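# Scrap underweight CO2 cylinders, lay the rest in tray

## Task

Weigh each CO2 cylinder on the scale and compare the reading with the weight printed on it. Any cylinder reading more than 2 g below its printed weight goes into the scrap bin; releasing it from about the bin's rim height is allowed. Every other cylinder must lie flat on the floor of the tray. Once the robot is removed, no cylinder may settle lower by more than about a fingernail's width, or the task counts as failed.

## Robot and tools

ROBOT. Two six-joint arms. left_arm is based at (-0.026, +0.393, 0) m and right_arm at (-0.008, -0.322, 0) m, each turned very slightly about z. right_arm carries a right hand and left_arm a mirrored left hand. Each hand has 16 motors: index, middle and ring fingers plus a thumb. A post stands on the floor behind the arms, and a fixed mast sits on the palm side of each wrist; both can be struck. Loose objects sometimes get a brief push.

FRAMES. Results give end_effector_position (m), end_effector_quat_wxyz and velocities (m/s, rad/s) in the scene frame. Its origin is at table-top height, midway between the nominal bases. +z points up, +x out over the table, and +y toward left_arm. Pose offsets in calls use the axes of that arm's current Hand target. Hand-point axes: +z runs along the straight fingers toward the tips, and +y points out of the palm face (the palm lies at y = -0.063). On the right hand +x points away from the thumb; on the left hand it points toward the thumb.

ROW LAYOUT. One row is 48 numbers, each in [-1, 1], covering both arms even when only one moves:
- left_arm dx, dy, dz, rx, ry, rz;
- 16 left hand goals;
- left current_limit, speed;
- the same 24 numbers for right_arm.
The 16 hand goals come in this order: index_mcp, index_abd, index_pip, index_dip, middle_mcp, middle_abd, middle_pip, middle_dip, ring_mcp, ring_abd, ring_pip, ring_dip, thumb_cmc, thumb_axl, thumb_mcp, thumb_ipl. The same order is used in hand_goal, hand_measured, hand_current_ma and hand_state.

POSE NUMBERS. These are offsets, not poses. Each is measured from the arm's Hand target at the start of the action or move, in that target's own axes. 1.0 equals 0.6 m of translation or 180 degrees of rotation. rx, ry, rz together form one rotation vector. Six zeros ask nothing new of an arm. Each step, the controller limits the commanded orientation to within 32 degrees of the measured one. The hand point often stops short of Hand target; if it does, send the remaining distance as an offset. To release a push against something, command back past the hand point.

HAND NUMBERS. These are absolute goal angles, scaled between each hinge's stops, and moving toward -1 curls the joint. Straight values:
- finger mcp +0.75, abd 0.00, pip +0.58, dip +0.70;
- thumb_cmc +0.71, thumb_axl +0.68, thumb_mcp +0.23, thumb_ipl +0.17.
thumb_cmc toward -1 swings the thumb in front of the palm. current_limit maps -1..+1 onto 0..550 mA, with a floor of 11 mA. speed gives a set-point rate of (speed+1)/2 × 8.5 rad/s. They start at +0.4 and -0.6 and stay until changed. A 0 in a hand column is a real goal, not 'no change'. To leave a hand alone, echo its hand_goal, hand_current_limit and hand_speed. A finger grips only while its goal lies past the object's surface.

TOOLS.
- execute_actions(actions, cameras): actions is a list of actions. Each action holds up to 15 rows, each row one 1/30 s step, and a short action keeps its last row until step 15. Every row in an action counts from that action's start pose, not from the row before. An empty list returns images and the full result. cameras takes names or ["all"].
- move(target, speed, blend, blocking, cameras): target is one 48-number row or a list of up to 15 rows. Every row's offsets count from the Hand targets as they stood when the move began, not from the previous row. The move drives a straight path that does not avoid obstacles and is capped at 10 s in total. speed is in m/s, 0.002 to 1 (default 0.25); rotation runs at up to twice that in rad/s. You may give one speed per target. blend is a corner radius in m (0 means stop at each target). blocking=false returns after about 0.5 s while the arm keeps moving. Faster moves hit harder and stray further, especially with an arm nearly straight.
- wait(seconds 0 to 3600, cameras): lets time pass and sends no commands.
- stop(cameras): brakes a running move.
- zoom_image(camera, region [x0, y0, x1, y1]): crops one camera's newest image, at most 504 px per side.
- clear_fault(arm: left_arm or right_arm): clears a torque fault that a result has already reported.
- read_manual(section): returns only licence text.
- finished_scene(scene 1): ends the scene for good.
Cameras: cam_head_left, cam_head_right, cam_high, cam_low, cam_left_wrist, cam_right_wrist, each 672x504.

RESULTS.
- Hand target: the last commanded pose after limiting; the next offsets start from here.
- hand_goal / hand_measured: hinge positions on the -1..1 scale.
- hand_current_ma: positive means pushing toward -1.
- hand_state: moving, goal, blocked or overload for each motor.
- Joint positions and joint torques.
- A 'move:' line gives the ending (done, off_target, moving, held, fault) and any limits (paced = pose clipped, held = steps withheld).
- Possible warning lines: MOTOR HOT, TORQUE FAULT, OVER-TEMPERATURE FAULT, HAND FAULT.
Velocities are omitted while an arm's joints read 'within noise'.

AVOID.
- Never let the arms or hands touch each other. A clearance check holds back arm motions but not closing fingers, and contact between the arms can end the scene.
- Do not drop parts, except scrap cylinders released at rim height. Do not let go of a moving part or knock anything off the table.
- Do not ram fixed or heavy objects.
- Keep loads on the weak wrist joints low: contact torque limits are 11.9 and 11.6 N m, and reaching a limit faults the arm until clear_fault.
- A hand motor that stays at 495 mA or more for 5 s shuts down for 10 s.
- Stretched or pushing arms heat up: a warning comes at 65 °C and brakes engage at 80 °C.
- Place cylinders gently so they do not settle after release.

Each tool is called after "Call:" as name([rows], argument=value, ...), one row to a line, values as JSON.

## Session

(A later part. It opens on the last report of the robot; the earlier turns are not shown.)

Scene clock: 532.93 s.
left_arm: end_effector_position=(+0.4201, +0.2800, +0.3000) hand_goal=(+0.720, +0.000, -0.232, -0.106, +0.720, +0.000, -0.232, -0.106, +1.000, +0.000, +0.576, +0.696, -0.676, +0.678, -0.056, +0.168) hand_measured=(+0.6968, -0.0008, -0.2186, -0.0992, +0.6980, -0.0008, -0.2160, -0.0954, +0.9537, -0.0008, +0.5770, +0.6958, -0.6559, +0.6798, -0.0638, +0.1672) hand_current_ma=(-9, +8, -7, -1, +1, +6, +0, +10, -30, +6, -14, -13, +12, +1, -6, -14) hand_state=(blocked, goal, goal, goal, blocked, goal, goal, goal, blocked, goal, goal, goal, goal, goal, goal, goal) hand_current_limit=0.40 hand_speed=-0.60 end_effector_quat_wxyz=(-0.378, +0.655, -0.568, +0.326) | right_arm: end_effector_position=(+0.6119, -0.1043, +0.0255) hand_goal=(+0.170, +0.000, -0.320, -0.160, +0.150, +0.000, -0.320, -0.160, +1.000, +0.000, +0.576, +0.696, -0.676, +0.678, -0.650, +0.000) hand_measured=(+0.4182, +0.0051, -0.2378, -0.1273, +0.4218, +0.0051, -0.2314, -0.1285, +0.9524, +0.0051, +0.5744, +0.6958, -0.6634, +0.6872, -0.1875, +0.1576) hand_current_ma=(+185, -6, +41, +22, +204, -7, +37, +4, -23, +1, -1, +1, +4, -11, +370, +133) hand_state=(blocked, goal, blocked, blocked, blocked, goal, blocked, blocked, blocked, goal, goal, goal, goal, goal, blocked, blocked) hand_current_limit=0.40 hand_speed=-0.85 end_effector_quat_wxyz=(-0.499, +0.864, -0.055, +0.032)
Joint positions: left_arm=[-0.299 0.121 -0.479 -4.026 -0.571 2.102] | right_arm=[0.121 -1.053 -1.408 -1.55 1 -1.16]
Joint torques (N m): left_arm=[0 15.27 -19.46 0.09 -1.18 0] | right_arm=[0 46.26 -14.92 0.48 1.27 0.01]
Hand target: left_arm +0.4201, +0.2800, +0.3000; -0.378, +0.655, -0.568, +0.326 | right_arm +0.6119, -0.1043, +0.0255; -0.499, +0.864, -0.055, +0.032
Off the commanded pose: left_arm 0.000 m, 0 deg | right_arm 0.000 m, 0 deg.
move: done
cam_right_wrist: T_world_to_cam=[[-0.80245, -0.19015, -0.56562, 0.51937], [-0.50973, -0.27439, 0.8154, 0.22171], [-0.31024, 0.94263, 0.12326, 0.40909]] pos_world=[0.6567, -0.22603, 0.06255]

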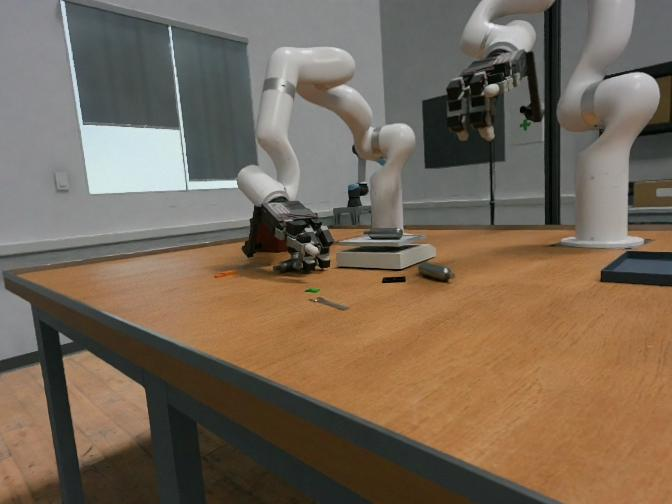

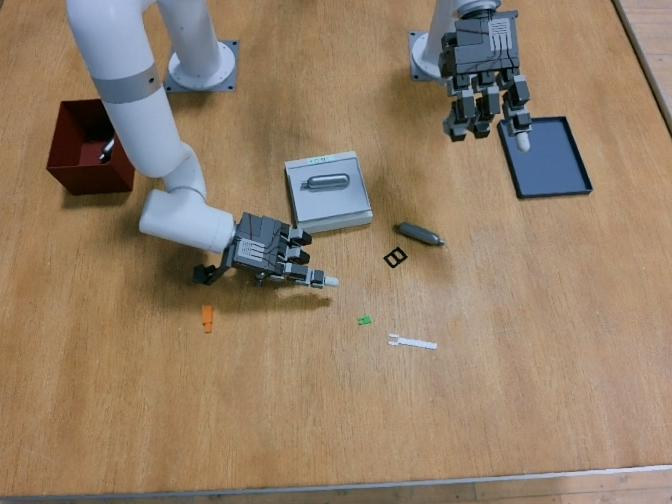

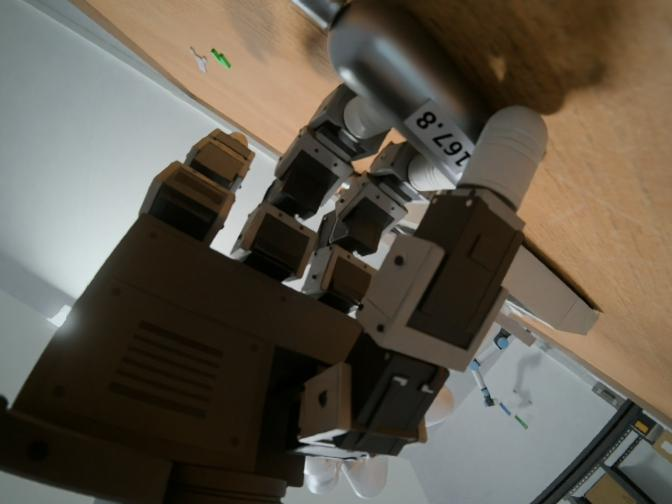

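Call:
move([
  [0.12,0.035,0.02,0,0.006,0.0035, 0.72,0,-0.232,-0.107,0.72,0,-0.232,-0.107,1,0,0.576,0.696,-0.676,0.678,-0.056,0.168,0.4,-0.6, 0,-0.0866,-0.05,0,0,0, 0.17,0,-0.32,-0.16,0.15,0,-0.32,-0.16,1,0,0.576,0.696,-0.676,0.678,-0.65,0,0.4,-0.85],
  [0.4235,0.1422,0.087,0,0.0241,0.0139, 0.72,0,-0.232,-0.107,0.72,0,-0.232,-0.107,1,0,0.576,0.696,-0.676,0.678,-0.056,0.168,0.4,-0.6, 0.0251,-0.1534,-0.3177,0,0,0, 0.17,0,-0.32,-0.16,0.15,0,-0.32,-0.16,1,0,0.576,0.696,-0.676,0.678,-0.65,0,0.4,-0.85],
], speed=[0.1,0.15], blend=[0.01,0], cameras=["all"])

Scene clock: 543.33 s.
left_arm: end_effector_position=(+0.4586, +0.0290, +0.1995) hand_goal=(+0.720, +0.000, -0.232, -0.106, +0.720, +0.000, -0.232, -0.106, +1.000, +0.000, +0.576, +0.696, -0.676, +0.678, -0.056, +0.168) hand_measured=(+0.6956, +0.0007, -0.2186, -0.0992, +0.6968, +0.0007, -0.2173, -0.0941, +0.9549, -0.0008, +0.5770, +0.6958, -0.6609, +0.6809, -0.0638, +0.1681) hand_current_ma=(-6, +5, -6, -2, +2, +3, +0, +6, -19, +1, -6, -13, +16, -3, -12, -13) hand_state=(blocked, goal, goal, goal, blocked, goal, goal, goal, blocked, goal, goal, goal, goal, goal, goal, goal) hand_current_limit=0.40 hand_speed=-0.60 end_effector_quat_wxyz=(-0.363, +0.629, -0.596, +0.342) | right_arm: end_effector_position=(+0.6115, -0.2242, +0.2006) hand_goal=(+0.170, +0.000, -0.320, -0.160, +0.150, +0.000, -0.320, -0.160, +1.000, +0.000, +0.576, +0.696, -0.676, +0.678, -0.650, +0.000) hand_measured=(+0.4182, +0.0051, -0.2365, -0.1285, +0.4110, +0.0051, -0.2122, -0.1273, +0.9537, +0.0051, +0.5744, +0.6958, -0.6622, +0.6862, -0.1865, +0.1576) hand_current_ma=(+190, -8, +43, +17, +192, -5, +50, +6, -16, -4, +4, -3, -4, -9, +377, +134) hand_state=(blocked, goal, blocked, blocked, blocked, goal, blocked, blocked, blocked, goal, goal, goal, goal, goal, blocked, blocked) hand_current_limit=0.40 hand_speed=-0.85 end_effector_quat_wxyz=(-0.499, +0.864, -0.055, +0.032)
Joint positions: left_arm=[-0.744 -0.466 -0.883 -4.269 -0.814 2.009] | right_arm=[-0.07 -0.737 -1.333 -1.851 1.119 -0.899]
Joint torques (N m): left_arm=[0 32.94 -17.19 0.28 -6.38 0] | right_arm=[0 41.97 -17.77 0.66 1.08 0]
Hand target: left_arm +0.4586, +0.0290, +0.1995; -0.363, +0.629, -0.596, +0.342 | right_arm +0.6115, -0.2242, +0.2006; -0.499, +0.864, -0.055, +0.032
Off the commanded pose: left_arm 0.000 m, 0 deg | right_arm 0.000 m, 0 deg.
move: done
cam_left_wrist: T_world_to_cam=[[0.24621, 0.815, 0.52455, -0.27405], [-0.31124, -0.44606, 0.83914, -0.05762], [0.91788, -0.36986, 0.14384, -0.31811]] pos_world=[0.34153, 0.07999, 0.23786]
cam_right_wrist: T_world_to_cam=[[-0.80246, -0.19015, -0.5656, 0.59515], [-0.50972, -0.27438, 0.81542, 0.04585], [-0.31024, 0.94263, 0.12326, 0.50038]] pos_world=[0.6562, -0.34593, 0.23755]

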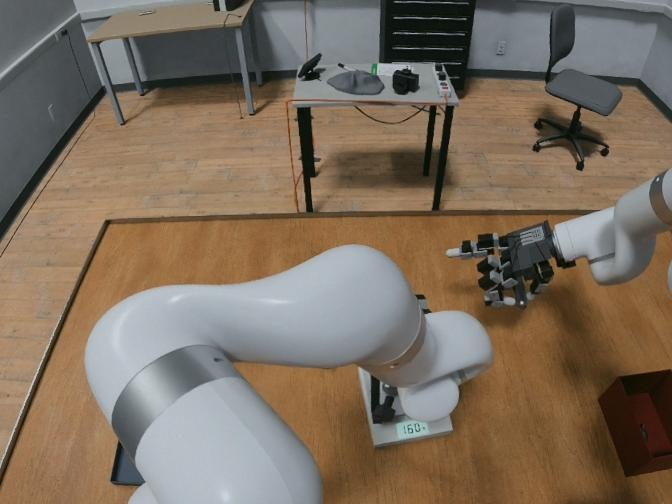

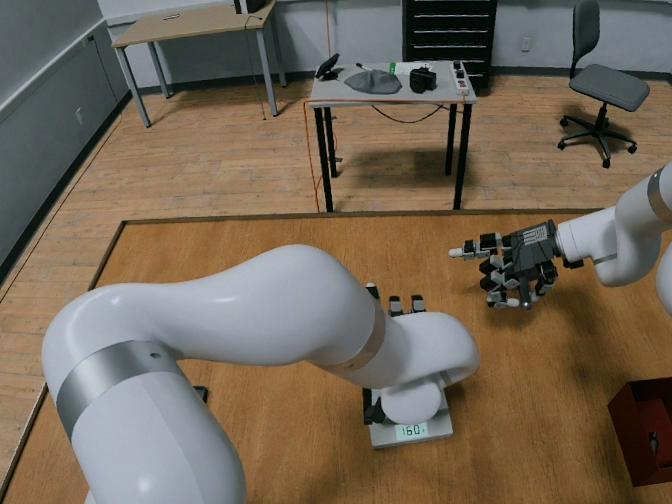

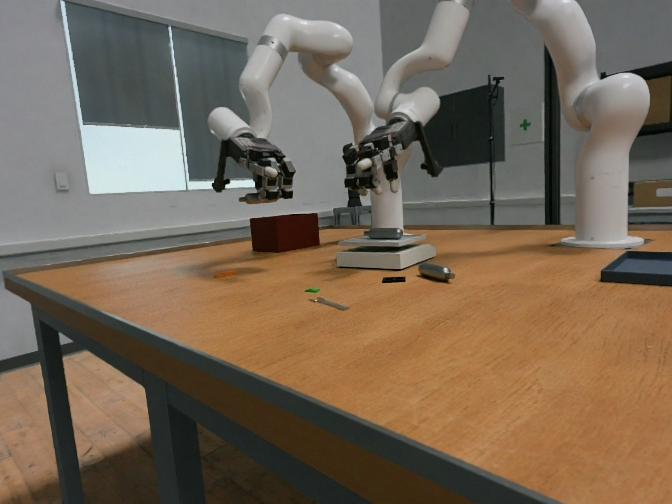

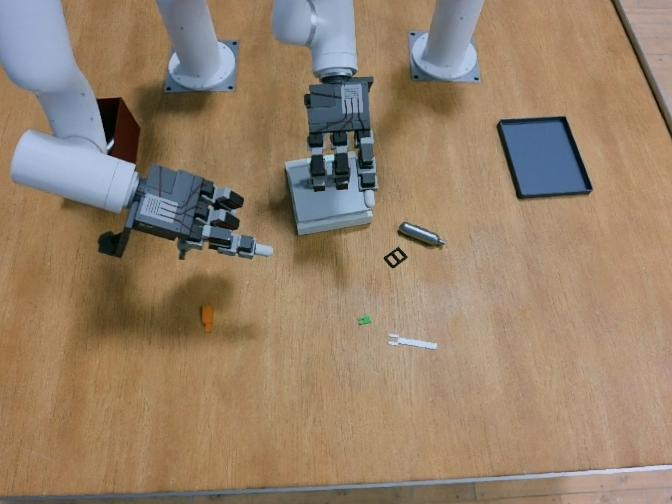

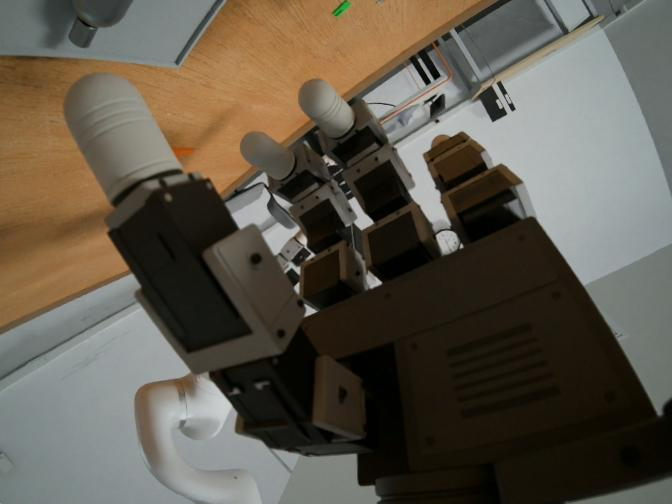

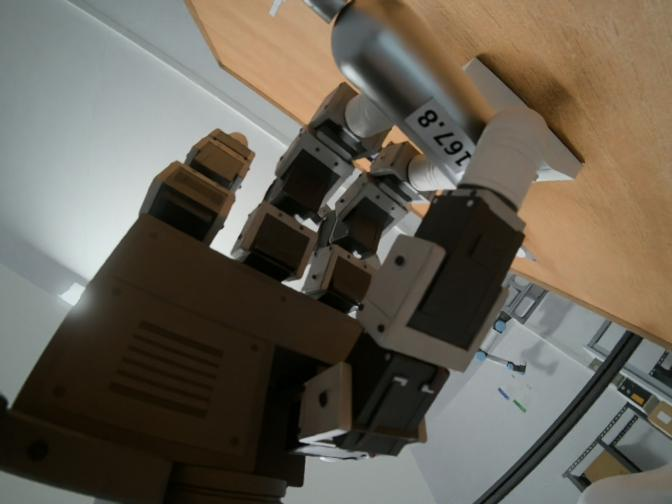

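Call:
move(target=[0,0.1292,0.0746,0,0,0, 0.72,0,-0.232,-0.107,0.72,0,-0.232,-0.107,1,0,0.576,0.696,-0.676,0.678,-0.056,0.168,0.4,-0.6, 0,0,0,0,0,0, 0.17,0,-0.32,-0.16,0.15,0,-0.32,-0.16,1,0,0.576,0.696,-0.676,0.678,-0.65,0,0.4,-0.85], speed=0.12, cameras=["cam_high","cam_low","cam_left_wrist"])

Call:
zoom_image(camera="cam_high", region=[300, 140, 450, 280])

Call:
zoom_image(camera="cam_low", region=[260, 110, 390, 250])

Scene clock: 551.73 s.
left_arm: end_effector_position=(+0.4584, +0.0291, +0.1100) hand_goal=(+0.720, +0.000, -0.232, -0.106, +0.720, +0.000, -0.232, -0.106, +1.000, +0.000, +0.576, +0.696, -0.676, +0.678, -0.056, +0.168) hand_measured=(+0.6932, -0.0037, -0.2186, -0.0992, +0.6956, -0.0037, -0.2173, -0.0954, +0.9524, -0.0066, +0.5770, +0.6958, -0.6609, +0.6798, -0.0638, +0.1681) hand_current_ma=(-6, +4, -4, -1, -6, -2, +0, +4, -29, -2, -9, -5, +12, +6, -11, -10) hand_state=(blocked, goal, goal, goal, blocked, goal, goal, goal, blocked, goal, goal, goal, goal, goal, goal, goal) hand_current_limit=0.40 hand_speed=-0.60 end_effector_quat_wxyz=(-0.363, +0.629, -0.596, +0.343) | right_arm: end_effector_position=(+0.6115, -0.2242, +0.2006) hand_goal=(+0.170, +0.000, -0.320, -0.160, +0.150, +0.000, -0.320, -0.160, +1.000, +0.000, +0.576, +0.696, -0.676, +0.678, -0.650, +0.000) hand_measured=(+0.4194, +0.0051, -0.2378, -0.1273, +0.4110, +0.0065, -0.2122, -0.1273, +0.9537, +0.0036, +0.5744, +0.6958, -0.6622, +0.6862, -0.1865, +0.1576) hand_current_ma=(+187, -6, +38, +15, +197, -6, +43, +4, -27, +0, -4, -3, +0, -7, +382, +133) hand_state=(blocked, goal, blocked, blocked, blocked, goal, blocked, blocked, blocked, goal, goal, goal, goal, goal, blocked, blocked) hand_current_limit=0.40 hand_speed=-0.85 end_effector_quat_wxyz=(-0.499, +0.864, -0.055, +0.032)
Joint positions: left_arm=[-0.744 -0.658 -0.896 -4.134 -0.901 1.803] | right_arm=[-0.07 -0.737 -1.333 -1.851 1.119 -0.899]
Joint torques (N m): left_arm=[0 36.02 -14.61 0.14 -1.33 0] | right_arm=[0 41.97 -17.77 0.66 1.08 0]
Hand target: left_arm +0.4584, +0.0292, +0.1100; -0.363, +0.629, -0.596, +0.342 | right_arm +0.6115, -0.2242, +0.2006; -0.499, +0.864, -0.055, +0.032
Off the commanded pose: left_arm 0.000 m, 0 deg | right_arm 0.000 m, 0 deg.
move: done
cam_left_wrist: T_world_to_cam=[[0.24633, 0.815, 0.5245, -0.22715], [-0.31129, -0.44597, 0.83917, 0.01744], [0.91783, -0.36998, 0.14384, -0.3049]] pos_world=[0.34123, 0.08009, 0.14836]

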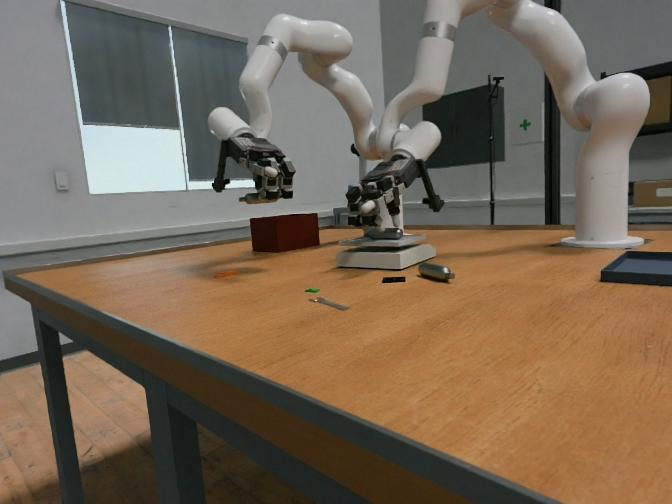

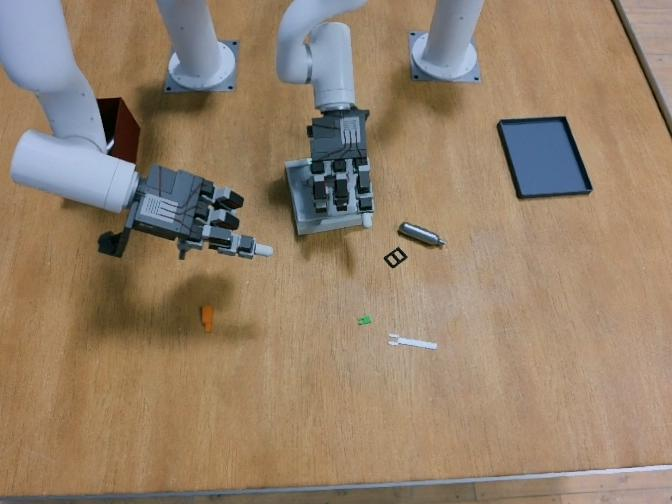

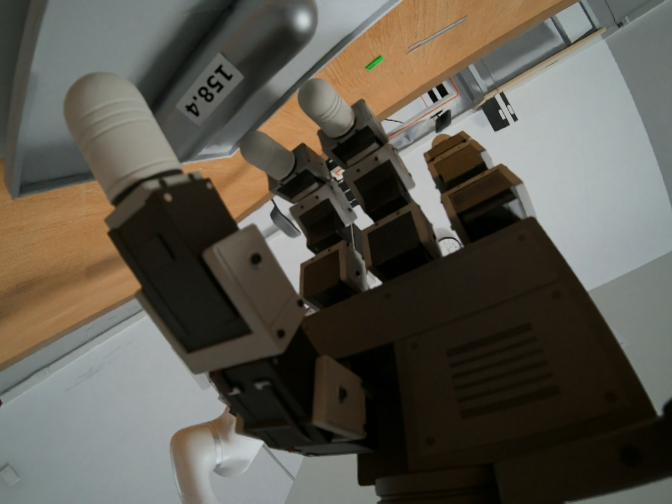

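Scaled by 3.360.

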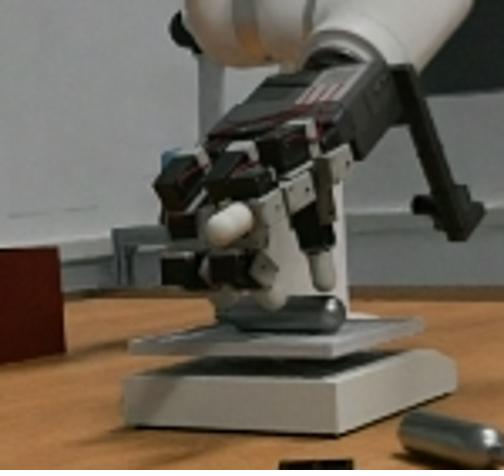

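Scaled by 3.600.

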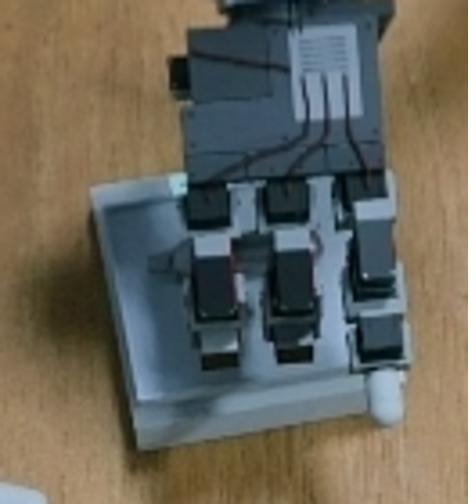

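Call:
move([
  [0,0.0296,0.0185,0,0,0, 0.72,0,-0.232,-0.107,0.72,0,-0.232,-0.107,1,0,0.576,0.696,-0.676,0.678,-0.056,0.168,0.4,-0.6, 0,0,0,0,0,0, 0.17,0,-0.32,-0.16,0.15,0,-0.32,-0.16,1,0,0.576,0.696,-0.676,0.678,-0.65,0,0.4,-0.85],
  [0,0.0296,0.0185,0,0,0, 0.48,0,-0.232,-0.107,0.48,0,-0.232,-0.107,1,0,0.576,0.696,-0.676,0.678,-0.19,0.168,0.4,-0.85, 0,0,0,0,0,0, 0.17,0,-0.32,-0.16,0.15,0,-0.32,-0.16,1,0,0.576,0.696,-0.676,0.678,-0.65,0,0.4,-0.85],
  [0,0.0296,0.0185,0,0,0, 0.35,0,-0.26,-0.14,0.35,0,-0.26,-0.14,1,0,0.576,0.696,-0.676,0.678,-0.4,0.1,0.4,-0.85, 0,0,0,0,0,0, 0.17,0,-0.32,-0.16,0.15,0,-0.32,-0.16,1,0,0.576,0.696,-0.676,0.678,-0.65,0,0.4,-0.85],
  [0,0.0296,0.0185,0,0,0, 0.17,0,-0.32,-0.16,0.15,0,-0.32,-0.16,1,0,0.576,0.696,-0.676,0.678,-0.65,0,0.4,-0.85, 0,0,0,0,0,0, 0.17,0,-0.32,-0.16,0.15,0,-0.32,-0.16,1,0,0.576,0.696,-0.676,0.678,-0.65,0,0.4,-0.85],
], speed=0.06, cameras=["cam_head_left","cam_high","cam_left_wrist"])

Call:
zoom_image(camera="cam_high", region=[300, 140, 450, 280])

Scene clock: 565.13 s.
left_arm: end_effector_position=(+0.4591, +0.0292, +0.0891) hand_goal=(+0.170, +0.000, -0.320, -0.160, +0.150, +0.000, -0.320, -0.160, +1.000, +0.000, +0.576, +0.696, -0.676, +0.678, -0.650, +0.000) hand_measured=(+0.4315, -0.0052, -0.2340, -0.1222, +0.4182, -0.0037, -0.2340, -0.1183, +0.9537, -0.0066, +0.5770, +0.6958, -0.6609, +0.6820, -0.1905, +0.1586) hand_current_ma=(+196, -1, +35, +11, +201, +8, +33, +24, -25, -5, -8, -7, +18, -2, +381, +122) hand_state=(blocked, goal, blocked, blocked, blocked, goal, blocked, blocked, blocked, goal, goal, goal, goal, goal, blocked, blocked) hand_current_limit=0.40 hand_speed=-0.85 end_effector_quat_wxyz=(-0.363, +0.629, -0.596, +0.342) | right_arm: end_effector_position=(+0.6115, -0.2242, +0.2006) hand_goal=(+0.170, +0.000, -0.320, -0.160, +0.150, +0.000, -0.320, -0.160, +1.000, +0.000, +0.576, +0.696, -0.676, +0.678, -0.650, +0.000) hand_measured=(+0.4194, +0.0051, -0.2365, -0.1273, +0.4110, +0.0065, -0.2122, -0.1273, +0.9537, +0.0036, +0.5744, +0.6958, -0.6622, +0.6862, -0.1865, +0.1576) hand_current_ma=(+184, -1, +48, +21, +200, -2, +51, +7, -12, -1, -5, -6, +10, -3, +377, +132) hand_state=(blocked, goal, blocked, blocked, blocked, goal, blocked, blocked, blocked, goal, goal, goal, goal, goal, blocked, blocked) hand_current_limit=0.40 hand_speed=-0.85 end_effector_quat_wxyz=(-0.499, +0.864, -0.055, +0.032)
Joint positions: left_arm=[-0.743 -0.707 -0.908 -4.108 -0.922 1.764] | right_arm=[-0.07 -0.737 -1.333 -1.851 1.119 -0.899]
Joint torques (N m): left_arm=[0 36.73 -14 0.12 -1.32 0] | right_arm=[0 41.97 -17.77 0.66 1.08 0]
Hand target: left_arm +0.4591, +0.0292, +0.0891; -0.363, +0.629, -0.596, +0.342 | right_arm +0.6115, -0.2242, +0.2006; -0.499, +0.864, -0.055, +0.032
Off the commanded pose: left_arm 0.000 m, 0 deg | right_arm 0.000 m, 0 deg.
move: done
cam_left_wrist: T_world_to_cam=[[0.24621, 0.815, 0.52455, -0.21643], [-0.31124, -0.44606, 0.83914, 0.03526], [0.91788, -0.36986, 0.14384, -0.30262]] pos_world=[0.34203, 0.08019, 0.12746]

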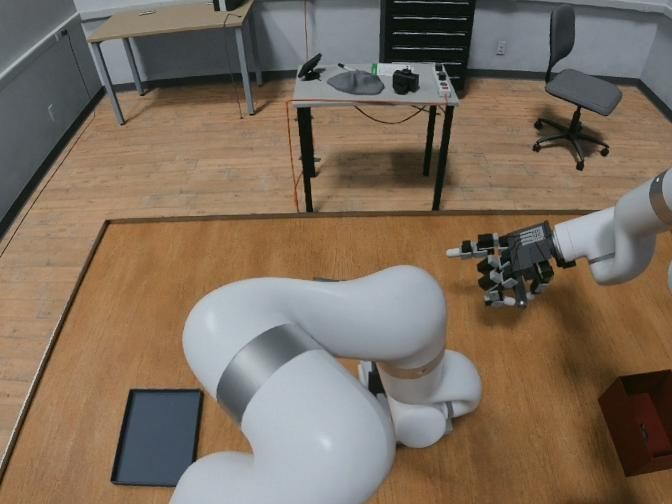

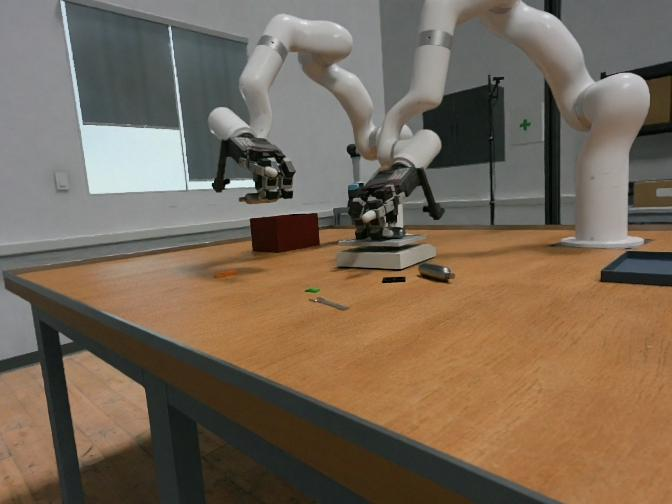

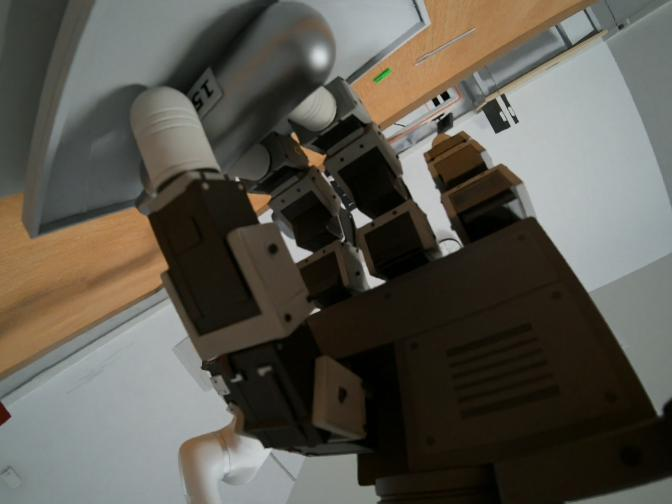

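Scaled by 3.360.

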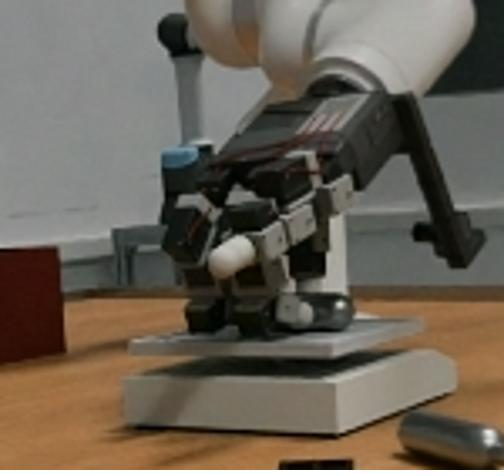

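Call:
zoom_image(camera="cam_head_left", region=[100, 380, 220, 500])

Call:
zoom_image(camera="cam_high", region=[590, 230, 672, 300])

Call:
move([
  [0,-0.2309,-0.1333,0,0,0, 0.17,0,-0.32,-0.16,0.15,0,-0.32,-0.16,1,0,0.576,0.696,-0.676,0.678,-0.65,0,0.4,-0.85, 0,0,0,0,0,0, 0.17,0,-0.32,-0.16,0.15,0,-0.32,-0.16,1,0,0.576,0.696,-0.676,0.678,-0.65,0,0.4,-0.85],
], speed=0.12, cameras=["cam_head_left","cam_high","cam_low","cam_left_wrist"])

Call:
zoom_image(camera="cam_low", region=[490, 100, 610, 210])

Scaled by 4.200.

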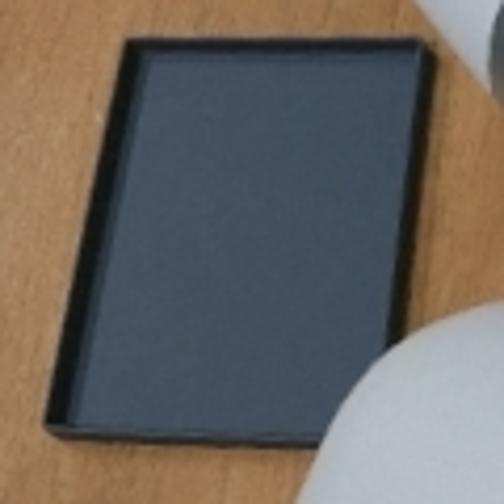

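Scaled by 6.146.

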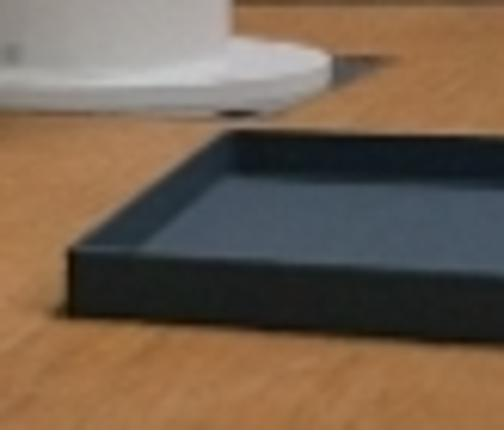

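Scene clock: 572.43 s.
left_arm: end_effector_position=(+0.4595, +0.0291, +0.2490) hand_goal=(+0.170, +0.000, -0.320, -0.160, +0.150, +0.000, -0.320, -0.160, +1.000, +0.000, +0.576, +0.696, -0.676, +0.678, -0.650, +0.000) hand_measured=(+0.4327, -0.0023, -0.2314, -0.1222, +0.4134, -0.0008, -0.2353, -0.1183, +0.9524, -0.0008, +0.5757, +0.6971, -0.6572, +0.6830, -0.1905, +0.1586) hand_current_ma=(+189, +4, +32, +7, +203, +8, +34, +22, -21, -2, -7, -8, +12, +0, +376, +126) hand_state=(blocked, goal, blocked, blocked, blocked, goal, blocked, blocked, blocked, goal, goal, goal, goal, goal, blocked, blocked) hand_current_limit=0.40 hand_speed=-0.85 end_effector_quat_wxyz=(-0.363, +0.629, -0.596, +0.342) | right_arm: end_effector_position=(+0.6115, -0.2242, +0.2006) hand_goal=(+0.170, +0.000, -0.320, -0.160, +0.150, +0.000, -0.320, -0.160, +1.000, +0.000, +0.576, +0.696, -0.676, +0.678, -0.650, +0.000) hand_measured=(+0.4182, +0.0051, -0.2365, -0.1285, +0.4098, +0.0051, -0.2122, -0.1273, +0.9524, +0.0051, +0.5744, +0.6958, -0.6622, +0.6862, -0.1865, +0.1576) hand_current_ma=(+183, -3, +35, +15, +187, -7, +49, +4, -18, -8, +0, -12, -1, -7, +371, +134) hand_state=(blocked, goal, blocked, blocked, blocked, goal, blocked, blocked, blocked, goal, goal, goal, goal, goal, blocked, blocked) hand_current_limit=0.40 hand_speed=-0.85 end_effector_quat_wxyz=(-0.499, +0.864, -0.055, +0.032)
Joint positions: left_arm=[-0.743 -0.374 -0.898 -4.365 -0.772 2.148] | right_arm=[-0.07 -0.737 -1.333 -1.851 1.119 -0.899]
Joint torques (N m): left_arm=[0 31.29 -18.47 0.37 -1.13 0] | right_arm=[0 41.97 -17.77 0.66 1.08 0]
Hand target: left_arm +0.4594, +0.0290, +0.2491; -0.363, +0.629, -0.596, +0.342 | right_arm +0.6115, -0.2242, +0.2006; -0.499, +0.864, -0.055, +0.032
Off the commanded pose: left_arm 0.000 m, 0 deg | right_arm 0.000 m, 0 deg.
move: done
cam_left_wrist: T_world_to_cam=[[0.24619, 0.81502, 0.52453, -0.30023], [-0.31112, -0.44609, 0.83917, -0.09893], [0.91793, -0.36978, 0.14374, -0.32605]] pos_world=[0.34243, 0.07999, 0.28736]

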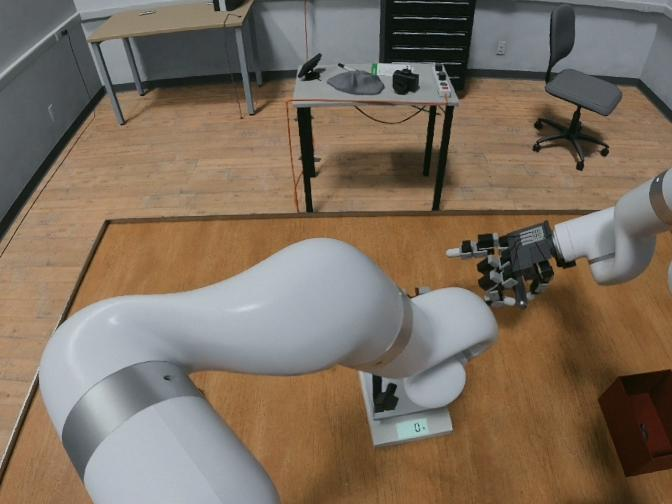

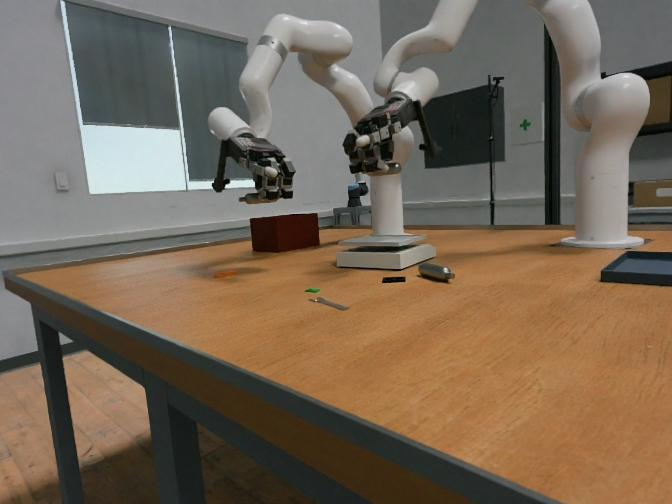

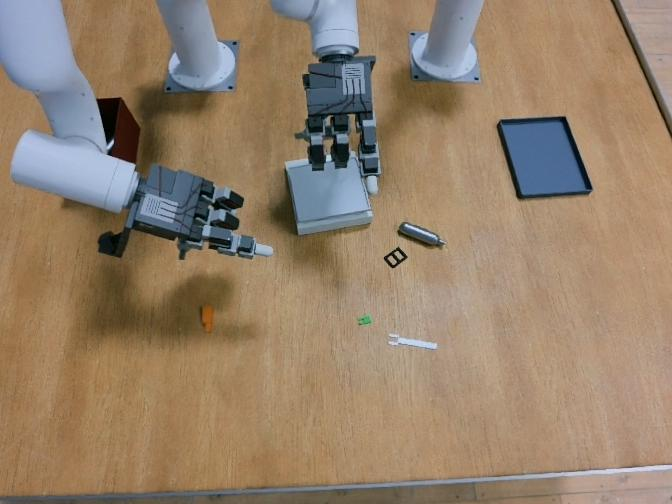

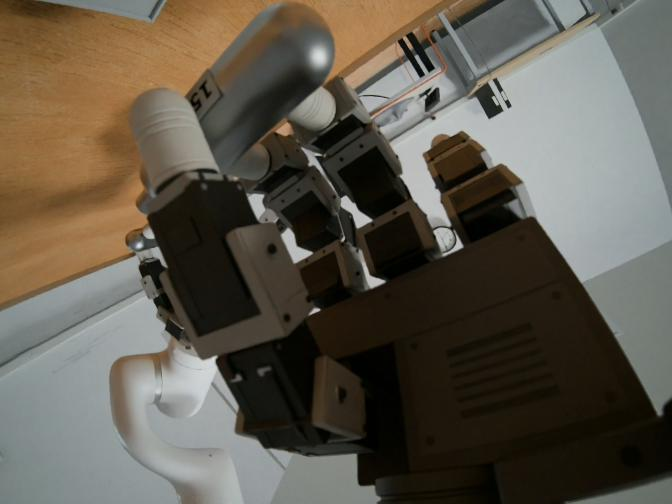

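Scaled by 4.200.

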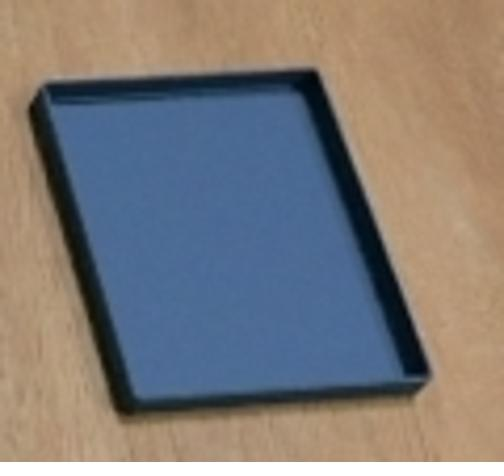

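Call:
move([
  [-0.949,0.1127,-0.1952,0,0,0, 0.17,0,-0.32,-0.16,0.15,0,-0.32,-0.16,1,0,0.576,0.696,-0.676,0.678,-0.65,0,0.4,-0.85, 0,0,0,0,0,0, 0.17,0,-0.32,-0.16,0.15,0,-0.32,-0.16,1,0,0.576,0.696,-0.676,0.678,-0.65,0,0.4,-0.85],
  [-0.949,0.1127,-0.1952,0,0,0, 0.17,0,-0.32,-0.16,0.15,0,-0.32,-0.16,1,0,0.576,0.696,-0.676,0.678,-0.65,0,0.4,-0.85, -0.2785,-0.1183,0.3735,0,0.3584,0.207, 0.17,0,-0.32,-0.16,0.15,0,-0.32,-0.16,1,0,0.576,0.696,-0.676,0.678,-0.65,0,0.4,-0.85],
], speed=0.22, blend=[0.01,0], cameras=["all"])

Scene clock: 612.70 s.
left_arm: end_effector_position=(+0.2928, +0.5900, +0.2503) hand_goal=(+0.170, +0.000, -0.320, -0.160, +0.150, +0.000, -0.320, -0.160, +1.000, +0.000, +0.576, +0.696, -0.676, +0.678, -0.650, +0.000) hand_measured=(+0.4315, -0.0052, -0.2288, -0.1234, +0.4098, -0.0023, -0.2353, -0.1196, +0.9512, -0.0066, +0.5757, +0.6958, -0.6547, +0.6830, -0.1905, +0.1595) hand_current_ma=(+193, +6, +37, +10, +197, +6, +38, +26, -29, +5, -7, -6, +17, +3, +378, +129) hand_state=(blocked, goal, blocked, blocked, blocked, goal, blocked, blocked, blocked, goal, goal, goal, blocked, goal, blocked, blocked) hand_current_limit=0.40 hand_speed=-0.85 end_effector_quat_wxyz=(-0.363, +0.629, -0.596, +0.342) | right_arm: end_effector_position=(+0.4752, +0.0248, +0.1498) hand_goal=(+0.170, +0.000, -0.320, -0.160, +0.150, +0.000, -0.320, -0.160, +1.000, +0.000, +0.576, +0.696, -0.676, +0.678, -0.650, +0.000) hand_measured=(+0.4182, +0.0051, -0.2365, -0.1285, +0.4098, +0.0051, -0.2122, -0.1273, +0.9537, +0.0051, +0.5744, +0.6958, -0.6609, +0.6862, -0.1865, +0.1586) hand_current_ma=(+185, -9, +39, +19, +194, -2, +50, +4, -13, -8, -4, -10, +6, -6, +376, +137) hand_state=(blocked, goal, blocked, blocked, blocked, goal, blocked, blocked, blocked, goal, goal, goal, goal, goal, blocked, blocked) hand_current_limit=0.40 hand_speed=-0.85 end_effector_quat_wxyz=(-0.378, +0.654, -0.567, +0.328)
Joint positions: left_arm=[0.953 0.131 -0.325 -2.008 -0.787 1.093] | right_arm=[0.741 -0.522 -0.8 0.71 0.825 -1.779]
Joint torques (N m): left_arm=[0 11.88 -16.43 -0.58 -1.19 0] | right_arm=[0 33.8 -15.88 -0.04 1.36 -1.8]
Hand target: left_arm +0.2928, +0.5900, +0.2503; -0.363, +0.629, -0.596, +0.342 | right_arm +0.4752, +0.0248, +0.1498; -0.378, +0.654, -0.567, +0.328
Off the commanded pose: left_arm 0.000 m, 0 deg | right_arm 0.000 m, 0 deg.
move: done
cam_left_wrist: T_world_to_cam=[[0.24621, 0.815, 0.52455, -0.7171], [-0.31124, -0.44606, 0.83914, 0.09839], [0.91788, -0.36986, 0.14384, 0.03426]] pos_world=[0.17573, 0.64099, 0.28866]
cam_right_wrist: T_world_to_cam=[[-0.39716, 0.72266, -0.56571, 0.28921], [-0.40132, 0.4176, 0.8152, 0.01748], [0.82535, 0.55079, 0.12416, -0.3004]] pos_world=[0.36981, -0.05084, 0.18665]

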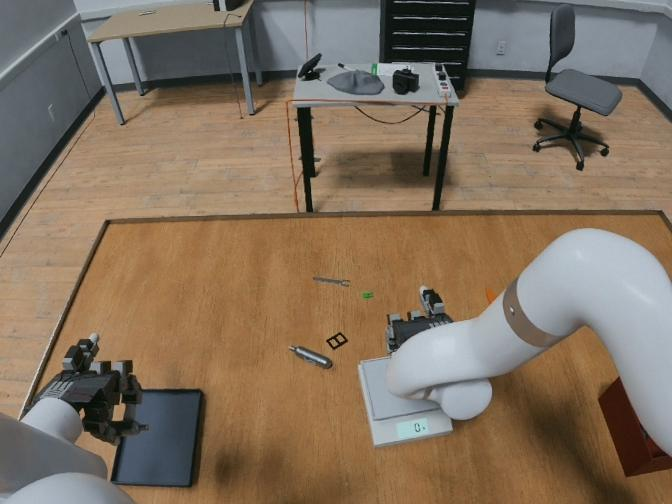

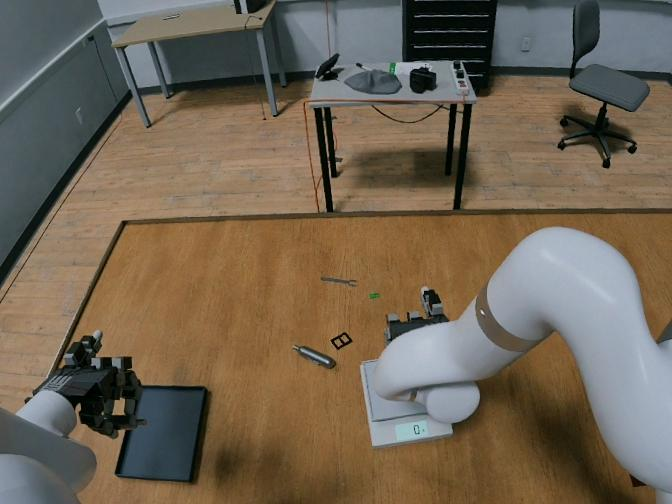

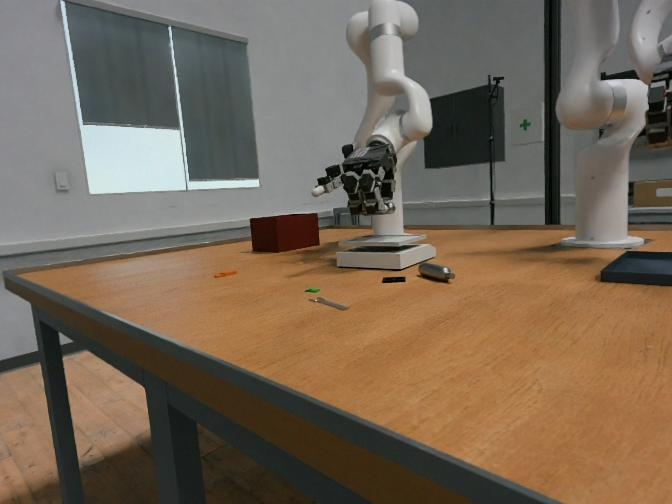

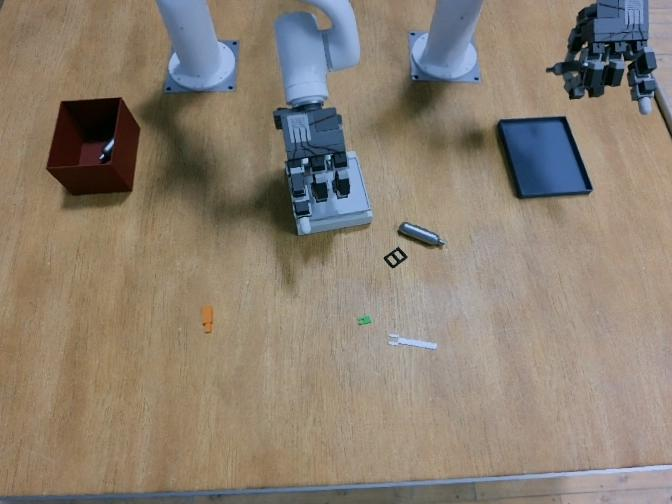

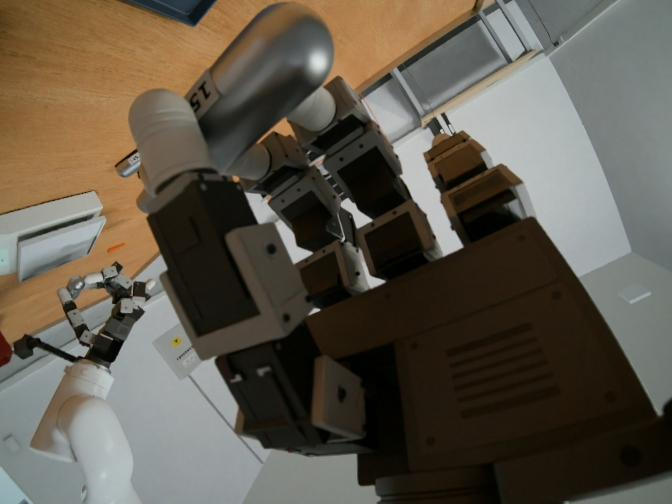

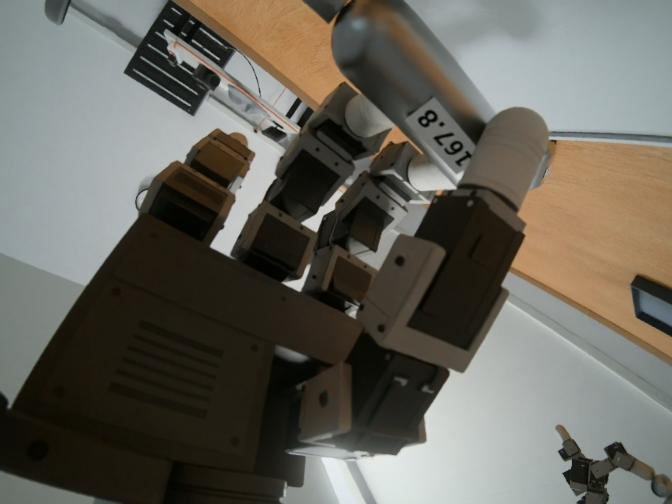

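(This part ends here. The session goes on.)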